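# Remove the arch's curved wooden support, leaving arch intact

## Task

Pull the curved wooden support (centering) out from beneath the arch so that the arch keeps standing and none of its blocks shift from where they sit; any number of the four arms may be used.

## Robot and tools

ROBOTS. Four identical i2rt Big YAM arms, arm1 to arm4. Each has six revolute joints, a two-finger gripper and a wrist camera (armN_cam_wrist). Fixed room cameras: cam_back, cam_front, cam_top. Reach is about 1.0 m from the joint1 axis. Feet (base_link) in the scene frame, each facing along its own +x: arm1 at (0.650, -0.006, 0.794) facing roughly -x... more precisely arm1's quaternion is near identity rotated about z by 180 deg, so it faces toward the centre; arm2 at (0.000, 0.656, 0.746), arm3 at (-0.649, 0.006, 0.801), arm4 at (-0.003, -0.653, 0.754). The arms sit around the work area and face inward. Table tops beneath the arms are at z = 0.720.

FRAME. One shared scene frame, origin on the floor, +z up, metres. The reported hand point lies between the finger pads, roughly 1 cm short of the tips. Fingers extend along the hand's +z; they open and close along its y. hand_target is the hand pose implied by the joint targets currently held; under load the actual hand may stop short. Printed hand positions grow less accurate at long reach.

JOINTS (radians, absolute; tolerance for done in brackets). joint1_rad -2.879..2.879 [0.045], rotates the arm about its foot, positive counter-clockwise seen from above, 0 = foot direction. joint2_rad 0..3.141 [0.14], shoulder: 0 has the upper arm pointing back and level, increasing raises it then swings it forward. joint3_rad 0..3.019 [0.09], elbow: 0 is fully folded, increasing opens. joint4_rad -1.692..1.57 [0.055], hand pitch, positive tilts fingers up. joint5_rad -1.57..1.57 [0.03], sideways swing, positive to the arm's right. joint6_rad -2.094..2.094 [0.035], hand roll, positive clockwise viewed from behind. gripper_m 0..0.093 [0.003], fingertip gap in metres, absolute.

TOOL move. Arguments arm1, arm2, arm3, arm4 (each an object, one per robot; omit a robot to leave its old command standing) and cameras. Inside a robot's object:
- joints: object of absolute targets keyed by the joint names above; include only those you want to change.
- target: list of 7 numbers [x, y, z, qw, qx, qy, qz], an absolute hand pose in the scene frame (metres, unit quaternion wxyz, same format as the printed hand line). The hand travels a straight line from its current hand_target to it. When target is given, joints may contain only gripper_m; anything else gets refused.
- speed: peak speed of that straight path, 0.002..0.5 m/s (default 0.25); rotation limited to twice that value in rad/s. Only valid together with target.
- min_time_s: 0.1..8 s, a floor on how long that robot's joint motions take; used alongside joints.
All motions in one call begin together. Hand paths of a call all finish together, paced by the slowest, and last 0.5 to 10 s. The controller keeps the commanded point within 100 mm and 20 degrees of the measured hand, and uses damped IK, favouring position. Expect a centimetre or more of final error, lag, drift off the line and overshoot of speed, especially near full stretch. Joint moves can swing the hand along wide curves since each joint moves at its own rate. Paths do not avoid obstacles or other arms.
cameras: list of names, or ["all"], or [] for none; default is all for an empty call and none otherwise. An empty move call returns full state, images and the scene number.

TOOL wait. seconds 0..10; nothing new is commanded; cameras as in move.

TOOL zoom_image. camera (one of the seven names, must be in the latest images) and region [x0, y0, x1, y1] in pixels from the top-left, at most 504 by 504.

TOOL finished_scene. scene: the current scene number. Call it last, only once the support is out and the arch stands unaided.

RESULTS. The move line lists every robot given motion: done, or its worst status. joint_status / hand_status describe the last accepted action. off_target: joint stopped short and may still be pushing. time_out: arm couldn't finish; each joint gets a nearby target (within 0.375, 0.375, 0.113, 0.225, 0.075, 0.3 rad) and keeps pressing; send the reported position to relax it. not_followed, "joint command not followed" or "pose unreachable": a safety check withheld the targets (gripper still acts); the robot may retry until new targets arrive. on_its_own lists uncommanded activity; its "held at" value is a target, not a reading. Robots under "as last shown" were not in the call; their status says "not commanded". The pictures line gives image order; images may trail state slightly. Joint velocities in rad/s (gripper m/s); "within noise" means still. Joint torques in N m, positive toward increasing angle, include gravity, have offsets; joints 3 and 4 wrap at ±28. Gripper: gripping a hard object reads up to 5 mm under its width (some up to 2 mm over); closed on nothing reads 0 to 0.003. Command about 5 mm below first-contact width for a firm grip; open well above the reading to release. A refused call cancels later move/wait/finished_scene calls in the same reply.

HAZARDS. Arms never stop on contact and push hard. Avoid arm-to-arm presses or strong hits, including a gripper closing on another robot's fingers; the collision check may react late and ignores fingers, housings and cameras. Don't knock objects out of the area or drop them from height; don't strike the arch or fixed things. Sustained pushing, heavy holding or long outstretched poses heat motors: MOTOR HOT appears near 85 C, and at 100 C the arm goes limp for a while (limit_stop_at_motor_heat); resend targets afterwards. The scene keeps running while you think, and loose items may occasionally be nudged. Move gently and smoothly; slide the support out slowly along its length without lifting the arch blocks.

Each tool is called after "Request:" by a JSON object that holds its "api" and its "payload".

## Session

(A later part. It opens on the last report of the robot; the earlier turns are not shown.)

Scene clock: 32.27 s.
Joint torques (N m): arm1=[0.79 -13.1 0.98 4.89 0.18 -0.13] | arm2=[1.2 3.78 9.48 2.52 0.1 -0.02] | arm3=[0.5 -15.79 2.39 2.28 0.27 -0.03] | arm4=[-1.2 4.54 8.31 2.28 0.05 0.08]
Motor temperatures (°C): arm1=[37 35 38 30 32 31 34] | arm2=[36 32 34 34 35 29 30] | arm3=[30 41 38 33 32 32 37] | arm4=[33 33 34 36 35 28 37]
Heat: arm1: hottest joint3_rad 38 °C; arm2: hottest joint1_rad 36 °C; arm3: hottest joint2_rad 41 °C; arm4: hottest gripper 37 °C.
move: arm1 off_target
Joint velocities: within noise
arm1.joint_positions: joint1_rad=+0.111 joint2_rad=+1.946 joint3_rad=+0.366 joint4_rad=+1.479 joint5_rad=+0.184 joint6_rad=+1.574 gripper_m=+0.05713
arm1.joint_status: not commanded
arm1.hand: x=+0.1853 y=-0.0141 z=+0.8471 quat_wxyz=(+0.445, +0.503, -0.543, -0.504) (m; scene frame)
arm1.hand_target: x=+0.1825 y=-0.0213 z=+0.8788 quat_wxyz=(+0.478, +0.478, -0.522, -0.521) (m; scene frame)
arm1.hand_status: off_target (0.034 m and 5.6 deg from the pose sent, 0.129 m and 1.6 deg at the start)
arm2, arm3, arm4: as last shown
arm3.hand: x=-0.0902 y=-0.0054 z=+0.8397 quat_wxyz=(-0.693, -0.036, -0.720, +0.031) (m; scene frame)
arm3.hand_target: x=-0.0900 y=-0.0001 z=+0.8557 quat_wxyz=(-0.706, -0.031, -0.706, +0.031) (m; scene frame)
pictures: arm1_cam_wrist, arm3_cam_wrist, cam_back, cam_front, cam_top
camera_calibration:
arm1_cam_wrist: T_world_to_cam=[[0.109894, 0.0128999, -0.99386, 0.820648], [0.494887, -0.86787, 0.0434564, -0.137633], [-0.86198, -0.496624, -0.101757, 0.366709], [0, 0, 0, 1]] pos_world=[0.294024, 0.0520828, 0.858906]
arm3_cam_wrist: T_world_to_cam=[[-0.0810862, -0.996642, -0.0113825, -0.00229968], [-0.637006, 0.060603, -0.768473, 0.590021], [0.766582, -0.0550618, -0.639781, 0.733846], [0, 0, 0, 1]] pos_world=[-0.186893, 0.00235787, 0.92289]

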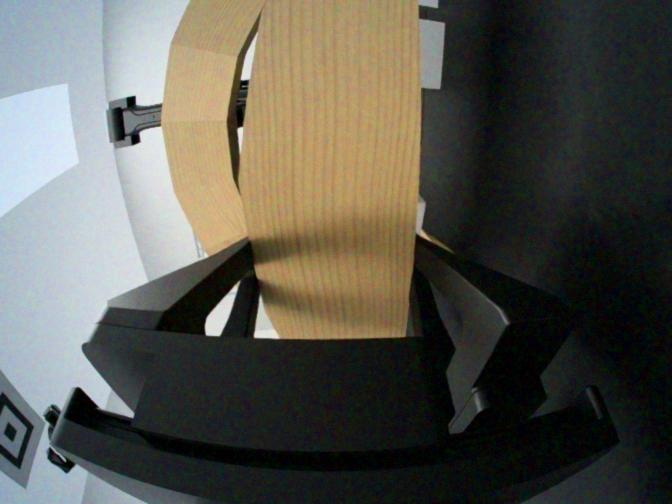

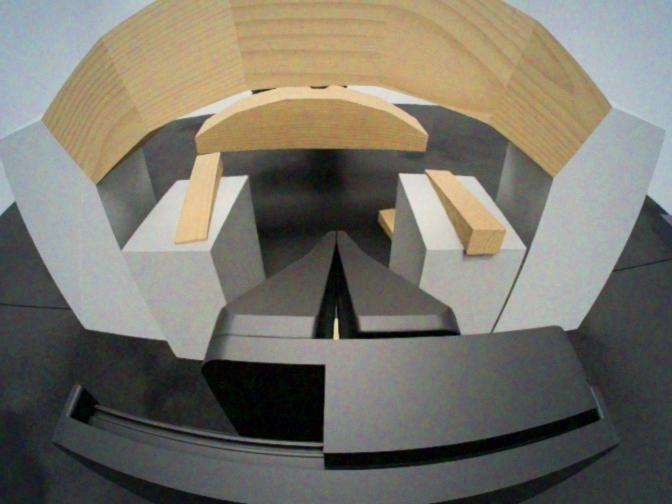

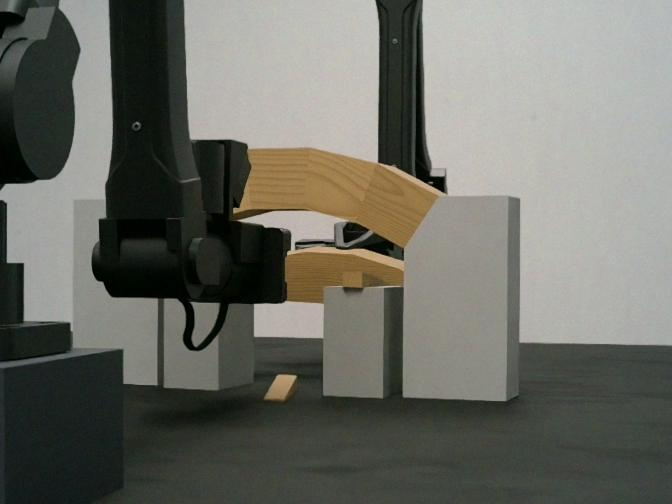

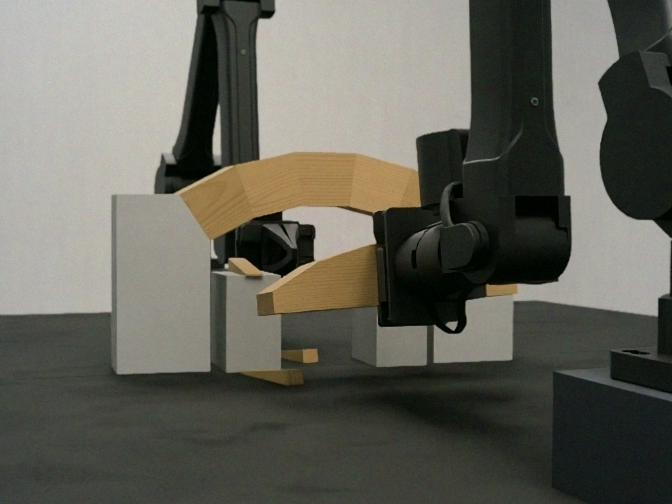

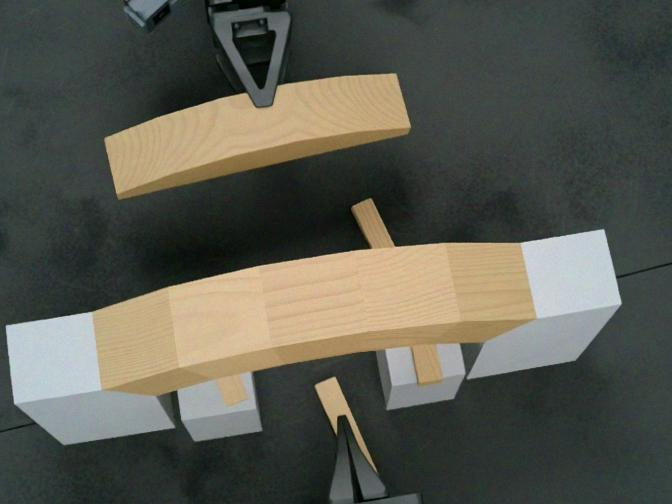

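Request:
{"api": "move", "payload": {"arm1": {"target":[0.27,-0.03,0.90,0,0.6757,-0.737,0],"speed":0.25}, "arm3": {"target":[-0.25,0.01,0.92,0.7064,0.0308,0.7064,-0.0308],"speed":0.15}, "cameras": ["arm1_cam_wrist","cam_top","cam_front","cam_back"]}}

Scene clock: 36.67 s.
Joint torques (N m): arm1=[-1.55 -8.53 10.88 -0.69 -0.03 -0.07] | arm2=[0.97 3.78 9.55 2.52 0.11 -0.03] | arm3=[0.79 -8.88 1.73 1.61 0.27 -0.03] | arm4=[-1.49 4.25 8.29 2.21 0.03 0.1]
Motor temperatures (°C): arm1=[37 35 38 30 32 31 34] | arm2=[36 32 34 33 35 29 30] | arm3=[30 41 37 33 31 32 37] | arm4=[33 33 34 36 35 28 37]
Heat: arm1: hottest joint3_rad 38 °C; arm2: hottest joint1_rad 36 °C; arm3: hottest joint2_rad 41 °C; arm4: hottest gripper 37 °C.
move: arm1 off_target; arm3 done
Joint velocities: within noise
arm1.joint_positions: joint1_rad=+0.098 joint2_rad=+1.420 joint3_rad=+0.923 joint4_rad=-1.118 joint5_rad=-0.006 joint6_rad=+1.713 gripper_m=+0.05713
arm1.joint_status: not commanded
arm1.hand: x=+0.2948 y=-0.0334 z=+0.8809 quat_wxyz=(-0.017, +0.682, -0.731, +0.012) (m; scene frame)
arm1.hand_target: x=+0.2713 y=-0.0299 z=+0.9002 quat_wxyz=(+0.000, +0.676, -0.737, +0.000) (m; scene frame)
arm1.hand_status: off_target (0.032 m and 2.5 deg from the pose sent, 0.101 m and 84.6 deg at the start)
arm2, arm4: as last shown
arm3.joint_positions: joint1_rad=+0.035 joint2_rad=+1.681 joint3_rad=+0.169 joint4_rad=+1.502 joint5_rad=+0.168 joint6_rad=+0.017 gripper_m=+0.00017
arm3.joint_status: not commanded
arm3.hand: x=-0.2482 y=+0.0063 z=+0.9134 quat_wxyz=(-0.700, -0.036, -0.712, +0.031) (m; scene frame)
arm3.hand_target: x=-0.2500 y=+0.0099 z=+0.9198 quat_wxyz=(-0.706, -0.031, -0.706, +0.031) (m; scene frame)
arm3.hand_status: done (0.008 m and 1.2 deg from the pose sent, 0.180 m and 2.3 deg at the start)
pictures: arm1_cam_wrist, cam_back, cam_front, cam_top
camera_calibration:
arm1_cam_wrist: T_world_to_cam=[[0.996101, -0.0701508, 0.0534972, -0.34427], [-0.0881559, -0.814897, 0.572862, -0.502711], [0.00340798, -0.575345, -0.817904, 0.828003], [0, 0, 0, 1]] pos_world=[0.295789, 0.0425782, 0.983628]

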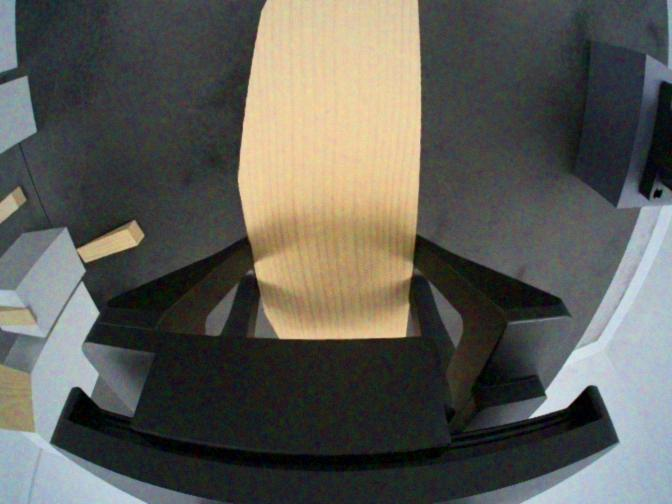

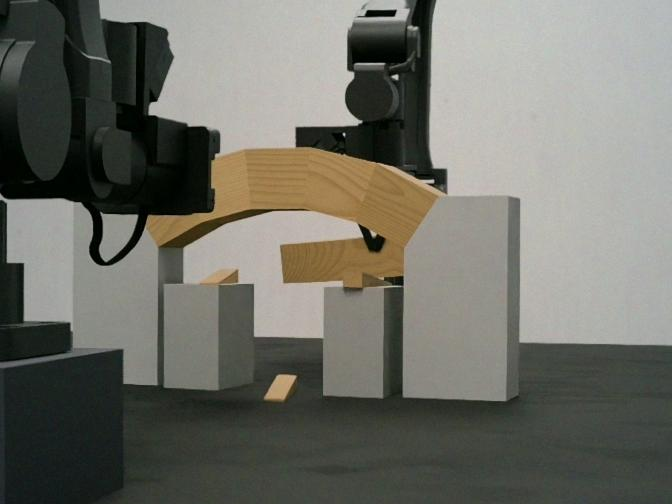

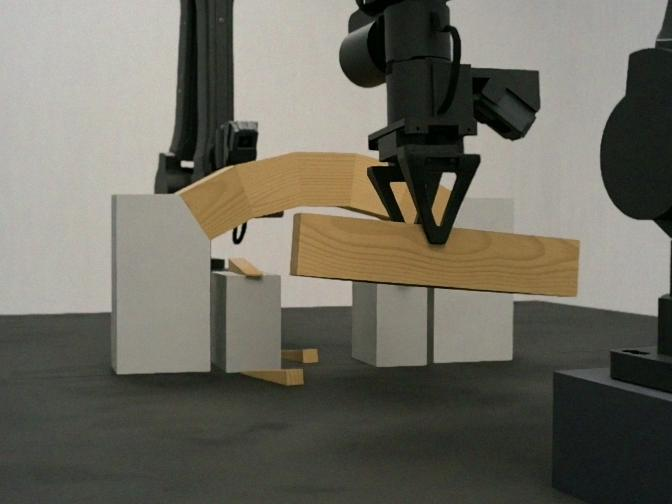

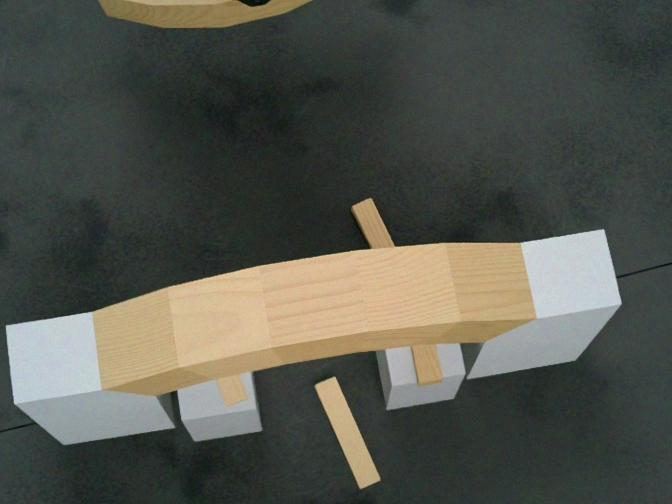

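Request:
{"api": "move", "payload": {"arm1": {"target":[0.27,-0.03,0.81,-0.0295,0.675,-0.736,-0.0321],"speed":0.15}, "cameras": ["arm1_cam_wrist","cam_front","cam_back"]}}

Scene clock: 41.70 s.
Joint torques (N m): arm1=[0.67 -10.34 5.33 0.66 0.32 0.04] | arm2=[1.08 3.66 9.47 2.48 0.1 -0.01] | arm3=[0.67 -8.88 1.72 1.61 0.26 -0.04] | arm4=[-1.14 4.48 8.27 2.21 0.07 0.11]
Motor temperatures (°C): arm1=[37 35 39 30 31 31 34] | arm2=[36 32 34 33 35 29 30] | arm3=[30 41 37 33 31 32 37] | arm4=[33 33 34 36 35 28 37]
Heat: arm1: hottest joint3_rad 39 °C; arm2: hottest joint1_rad 36 °C; arm3: hottest joint2_rad 41 °C; arm4: hottest gripper 37 °C.
move: arm1 done
Joint velocities: within noise
arm1.joint_positions: joint1_rad=+0.110 joint2_rad=+1.576 joint3_rad=+0.875 joint4_rad=-0.891 joint5_rad=+0.072 joint6_rad=+1.745 gripper_m=+0.05713
arm1.joint_status: not commanded
arm1.hand: x=+0.2726 y=-0.0253 z=+0.8108 quat_wxyz=(-0.032, +0.674, -0.737, -0.027) (m; scene frame)
arm1.hand_target: x=+0.2701 y=-0.0300 z=+0.8100 quat_wxyz=(-0.029, +0.675, -0.736, -0.032) (m; scene frame)
arm1.hand_status: done (0.005 m and 0.7 deg from the pose sent, 0.075 m and 5.3 deg at the start)
arm2, arm3, arm4: as last shown
pictures: arm1_cam_wrist, cam_back, cam_front
camera_calibration:
arm1_cam_wrist: T_world_to_cam=[[0.995741, -0.0905033, 0.0176015, -0.289114], [-0.0867592, -0.855154, 0.511063, -0.409125], [-0.0312009, -0.510413, -0.859363, 0.820148], [0, 0, 0, 1]] pos_world=[0.277977, 0.0425835, 0.918982]

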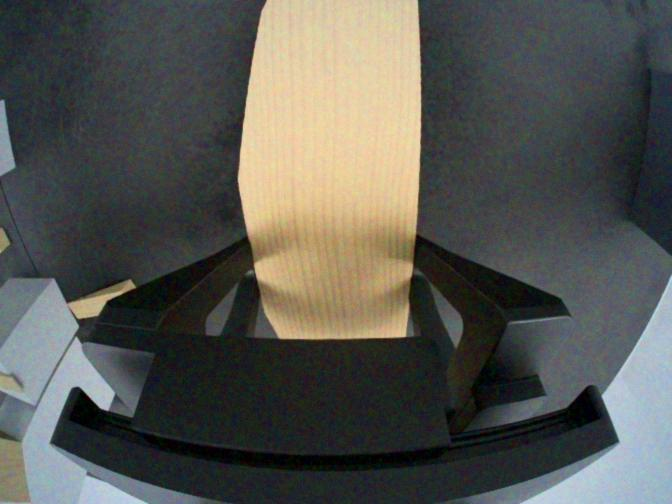

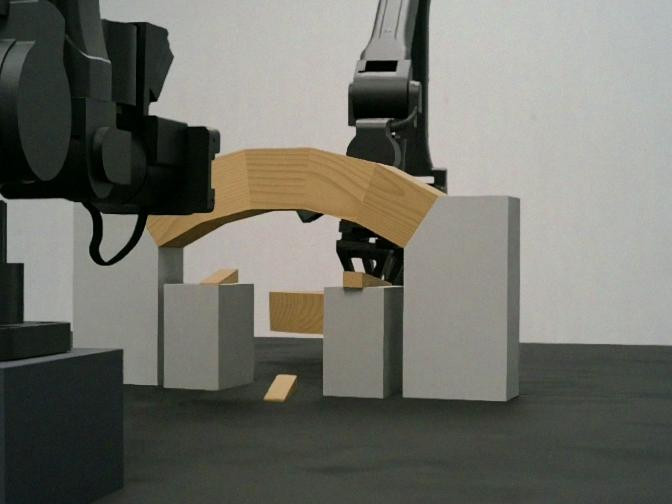

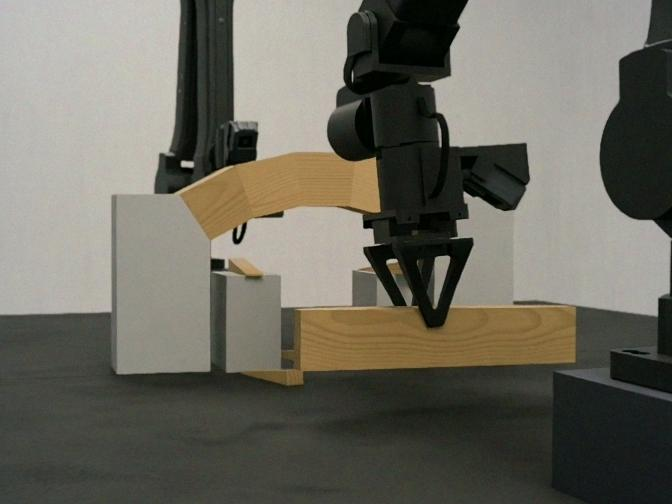

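Request:
{"api": "move", "payload": {"arm1": {"target":[0.27,-0.03,0.78,-0.0295,0.675,-0.736,-0.0321],"speed":0.1}, "cameras": ["cam_front","cam_back"]}}

Scene clock: 43.23 s.
Joint torques (N m): arm1=[0.67 -10.46 4.72 0.66 0.32 0.02] | arm2=[1.03 4.01 9.47 2.45 0.09 -0.01] | arm3=[0.62 -8.7 1.7 1.59 0.27 -0.04] | arm4=[-0.91 4.48 8.14 2.18 0.06 0.06]
Motor temperatures (°C): arm1=[37 35 39 30 31 31 34] | arm2=[36 32 35 33 35 29 30] | arm3=[30 41 37 33 31 32 36] | arm4=[33 33 35 36 35 28 37]
Heat: arm1: hottest joint3_rad 39 °C; arm2: hottest joint1_rad 36 °C; arm3: hottest joint2_rad 41 °C; arm4: hottest gripper 37 °C.
move: arm1 done
Joint velocities: within noise
arm1.joint_positions: joint1_rad=+0.110 joint2_rad=+1.634 joint3_rad=+0.850 joint4_rad=-0.802 joint5_rad=+0.073 joint6_rad=+1.746 gripper_m=+0.05713
arm1.joint_status: not commanded
arm1.hand: x=+0.2707 y=-0.0251 z=+0.7827 quat_wxyz=(-0.030, +0.674, -0.738, -0.029) (m; scene frame)
arm1.hand_target: x=+0.2700 y=-0.0300 z=+0.7800 quat_wxyz=(-0.029, +0.675, -0.736, -0.032) (m; scene frame)
arm1.hand_status: done (0.006 m and 0.5 deg from the pose sent, 0.031 m and 0.7 deg at the start)
arm2, arm3, arm4: as last shown
pictures: cam_back, cam_front

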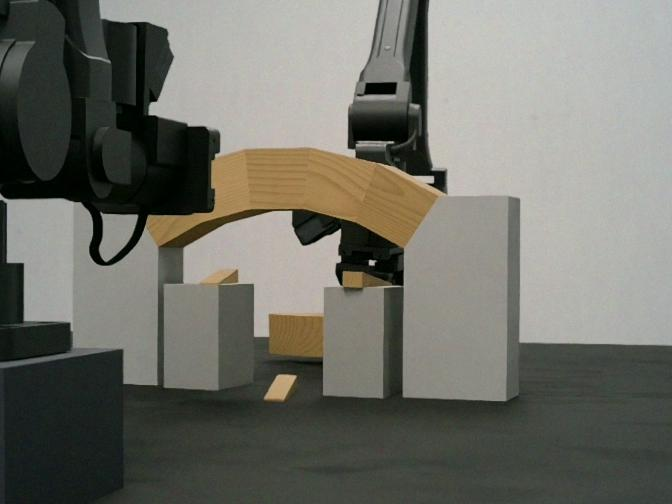

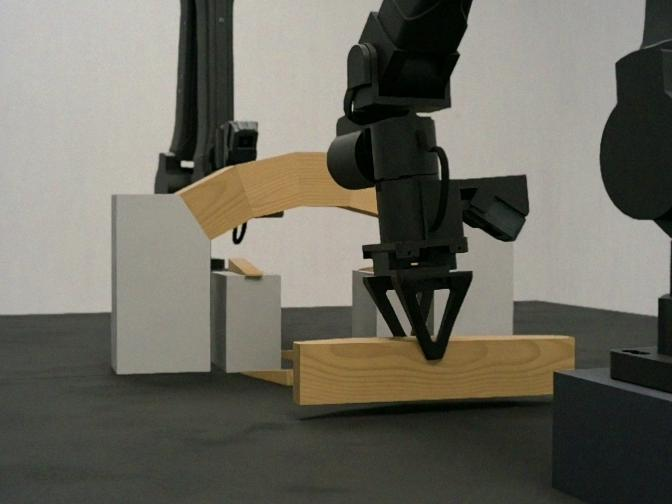

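Request:
{"api": "move", "payload": {"arm1": {"target":[0.27,-0.03,0.768,-0.0295,0.675,-0.736,-0.0321],"speed":0.04}, "cameras": ["cam_front"]}}

Scene clock: 44.30 s.
Joint torques (N m): arm1=[0.79 -10.17 4.44 0.83 0.28 0.01] | arm2=[1.03 3.72 9.55 2.43 0.09 -0.01] | arm3=[0.56 -8.88 1.76 1.58 0.27 -0.04] | arm4=[-0.91 4.66 8.18 2.25 0.07 0.09]
Motor temperatures (°C): arm1=[37 35 39 30 31 31 34] | arm2=[36 32 35 33 35 29 30] | arm3=[30 41 37 33 31 32 36] | arm4=[33 33 35 36 35 28 37]
Heat: arm1: hottest joint3_rad 39 °C; arm2: hottest joint1_rad 36 °C; arm3: hottest joint2_rad 41 °C; arm4: hottest gripper 37 °C.
move: arm1 done
Joint velocities: within noise
arm1.joint_positions: joint1_rad=+0.110 joint2_rad=+1.656 joint3_rad=+0.842 joint4_rad=-0.769 joint5_rad=+0.073 joint6_rad=+1.748 gripper_m=+0.05713
arm1.joint_status: not commanded
arm1.hand: x=+0.2697 y=-0.0251 z=+0.7726 quat_wxyz=(-0.029, +0.673, -0.738, -0.030) (m; scene frame)
arm1.hand_target: x=+0.2702 y=-0.0300 z=+0.7681 quat_wxyz=(-0.030, +0.675, -0.736, -0.032) (m; scene frame)
arm1.hand_status: done (0.007 m and 0.4 deg from the pose sent, 0.016 m and 0.5 deg at the start)
arm2, arm3, arm4: as last shown
pictures: cam_front

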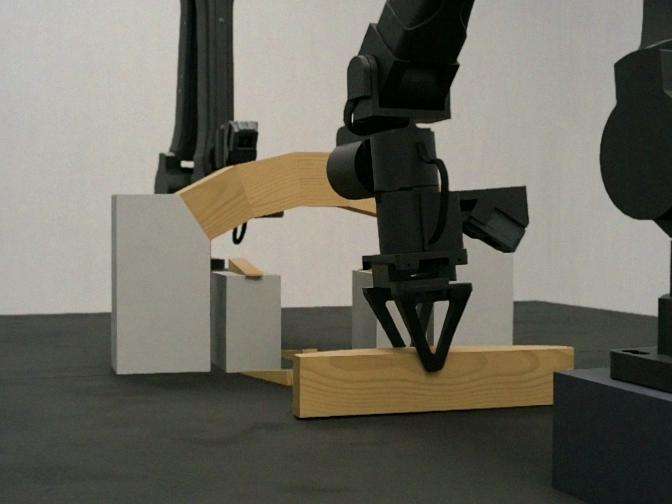

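Request:
{"api": "move", "payload": {"arm1": {"joints":{"gripper_m":0.085}}}}

Request:
{"api": "move", "payload": {"arm1": {"target":[0.29,-0.03,0.92,-0.0295,0.675,-0.736,-0.0321],"speed":0.15}, "cameras": ["cam_front","cam_top"]}}

Scene clock: 45.07 s.
Joint torques (N m): arm1=[0.67 -10.29 4.45 0.72 0.24 -0.01] | arm2=[1.14 3.78 9.52 2.44 0.1 -0.03] | arm3=[0.67 -8.76 1.7 1.61 0.27 -0.04] | arm4=[-1.32 4.54 8.23 2.28 0.05 0.06]
Motor temperatures (°C): arm1=[37 35 39 30 31 31 34] | arm2=[36 32 35 33 35 29 30] | arm3=[30 41 37 33 31 32 36] | arm4=[33 33 35 36 35 28 37]
Heat: arm1: hottest joint3_rad 39 °C; arm2: hottest joint1_rad 36 °C; arm3: hottest joint2_rad 41 °C; arm4: hottest gripper 37 °C.
move: arm1 done
Joint velocities: within noise
arm1.joint_positions: joint1_rad=+0.110 joint2_rad=+1.656 joint3_rad=+0.842 joint4_rad=-0.768 joint5_rad=+0.074 joint6_rad=+1.749 gripper_m=+0.08484
arm1.joint_status: all done
arm1.hand: x=+0.2694 y=-0.0249 z=+0.7726 quat_wxyz=(-0.029, +0.673, -0.739, -0.031) (m; scene frame)
arm1.hand_target: x=+0.2702 y=-0.0300 z=+0.7681 quat_wxyz=(-0.030, +0.675, -0.736, -0.032) (m; scene frame)
arm1.hand_status: not commanded
arm2, arm3, arm4: as last shown
pictures: none

Scene clock: 46.87 s.
Joint torques (N m): arm1=[0.85 -8.94 9.7 -0.46 0.23 0] | arm2=[1.32 3.72 9.51 2.48 0.1 -0.01] | arm3=[0.62 -8.76 1.73 1.65 0.26 -0.04] | arm4=[-1.2 4.84 8.27 2.26 0.05 0.11]
Motor temperatures (°C): arm1=[37 35 40 30 31 31 34] | arm2=[36 32 35 33 35 29 30] | arm3=[30 40 37 33 31 32 36] | arm4=[33 33 35 36 35 28 37]
Heat: arm1: hottest joint3_rad 40 °C; arm2: hottest joint1_rad 36 °C; arm3: hottest joint2_rad 40 °C; arm4: hottest gripper 37 °C.
move: arm1 off_target
Joint velocities: within noise
arm1.joint_positions: joint1_rad=+0.111 joint2_rad=+1.368 joint3_rad=+0.929 joint4_rad=-1.185 joint5_rad=+0.074 joint6_rad=+1.751 gripper_m=+0.08492
arm1.joint_status: not commanded
arm1.hand: x=+0.3061 y=-0.0232 z=+0.9014 quat_wxyz=(-0.045, +0.673, -0.738, -0.018) (m; scene frame)
arm1.hand_target: x=+0.2908 y=-0.0300 z=+0.9200 quat_wxyz=(-0.029, +0.675, -0.736, -0.032) (m; scene frame)
arm1.hand_status: off_target (0.026 m and 2.4 deg from the pose sent, 0.149 m and 0.4 deg at the start)
arm2.joint_positions: joint1_rad=-0.491 joint2_rad=+0.571 joint3_rad=+1.396 joint4_rad=-1.145 joint5_rad=+0.158 joint6_rad=+0.378 gripper_m=+0.09396
arm2.joint_status: not commanded
arm2.hand: x=-0.1424 y=+0.4717 z=+1.3418 quat_wxyz=(-0.330, -0.780, -0.216, +0.486) (m; scene frame)
arm2.hand_target: x=-0.1404 y=+0.4751 z=+1.3501 quat_wxyz=(-0.336, -0.774, -0.213, +0.492) (m; scene frame)
arm2.hand_status: not commanded
arm3: as last shown
arm4.joint_positions: joint1_rad=-0.377 joint2_rad=+0.615 joint3_rad=+1.493 joint4_rad=-1.274 joint5_rad=+0.157 joint6_rad=-0.616 gripper_m=+0.09396
arm4.joint_status: not commanded
arm4.hand: x=+0.0978 y=-0.4603 z=+1.3602 quat_wxyz=(-0.554, +0.623, -0.545, -0.090) (m; scene frame)
arm4.hand_target: x=+0.0963 y=-0.4637 z=+1.3683 quat_wxyz=(-0.562, +0.618, -0.542, -0.093) (m; scene frame)
arm4.hand_status: not commanded
pictures: cam_front, cam_top

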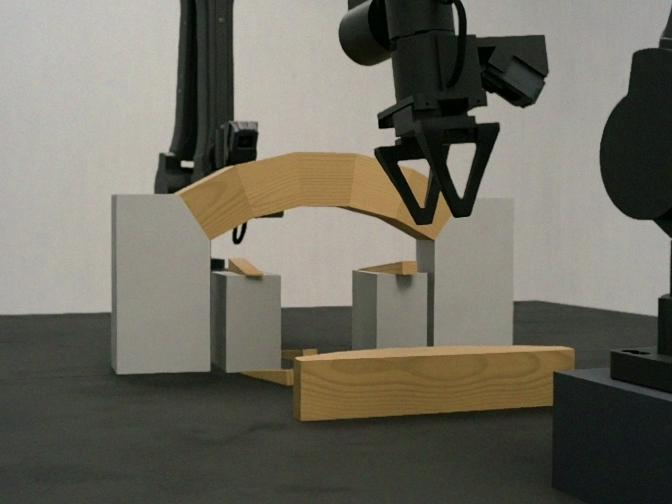

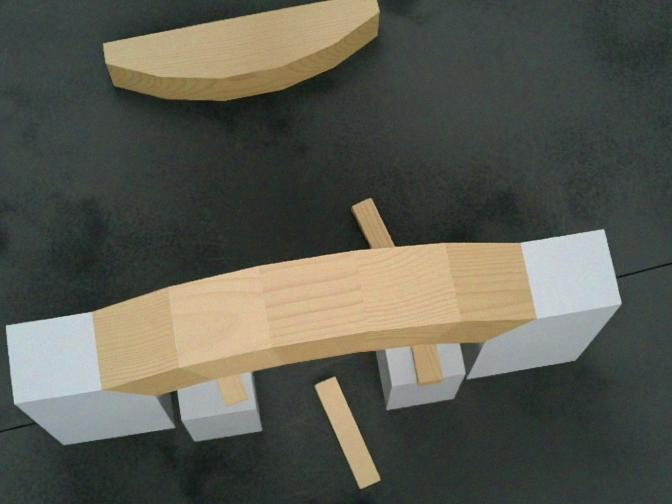

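Request:
{"api": "finished_scene", "payload": {"scene": 1}}

The scene is finished: the task was done.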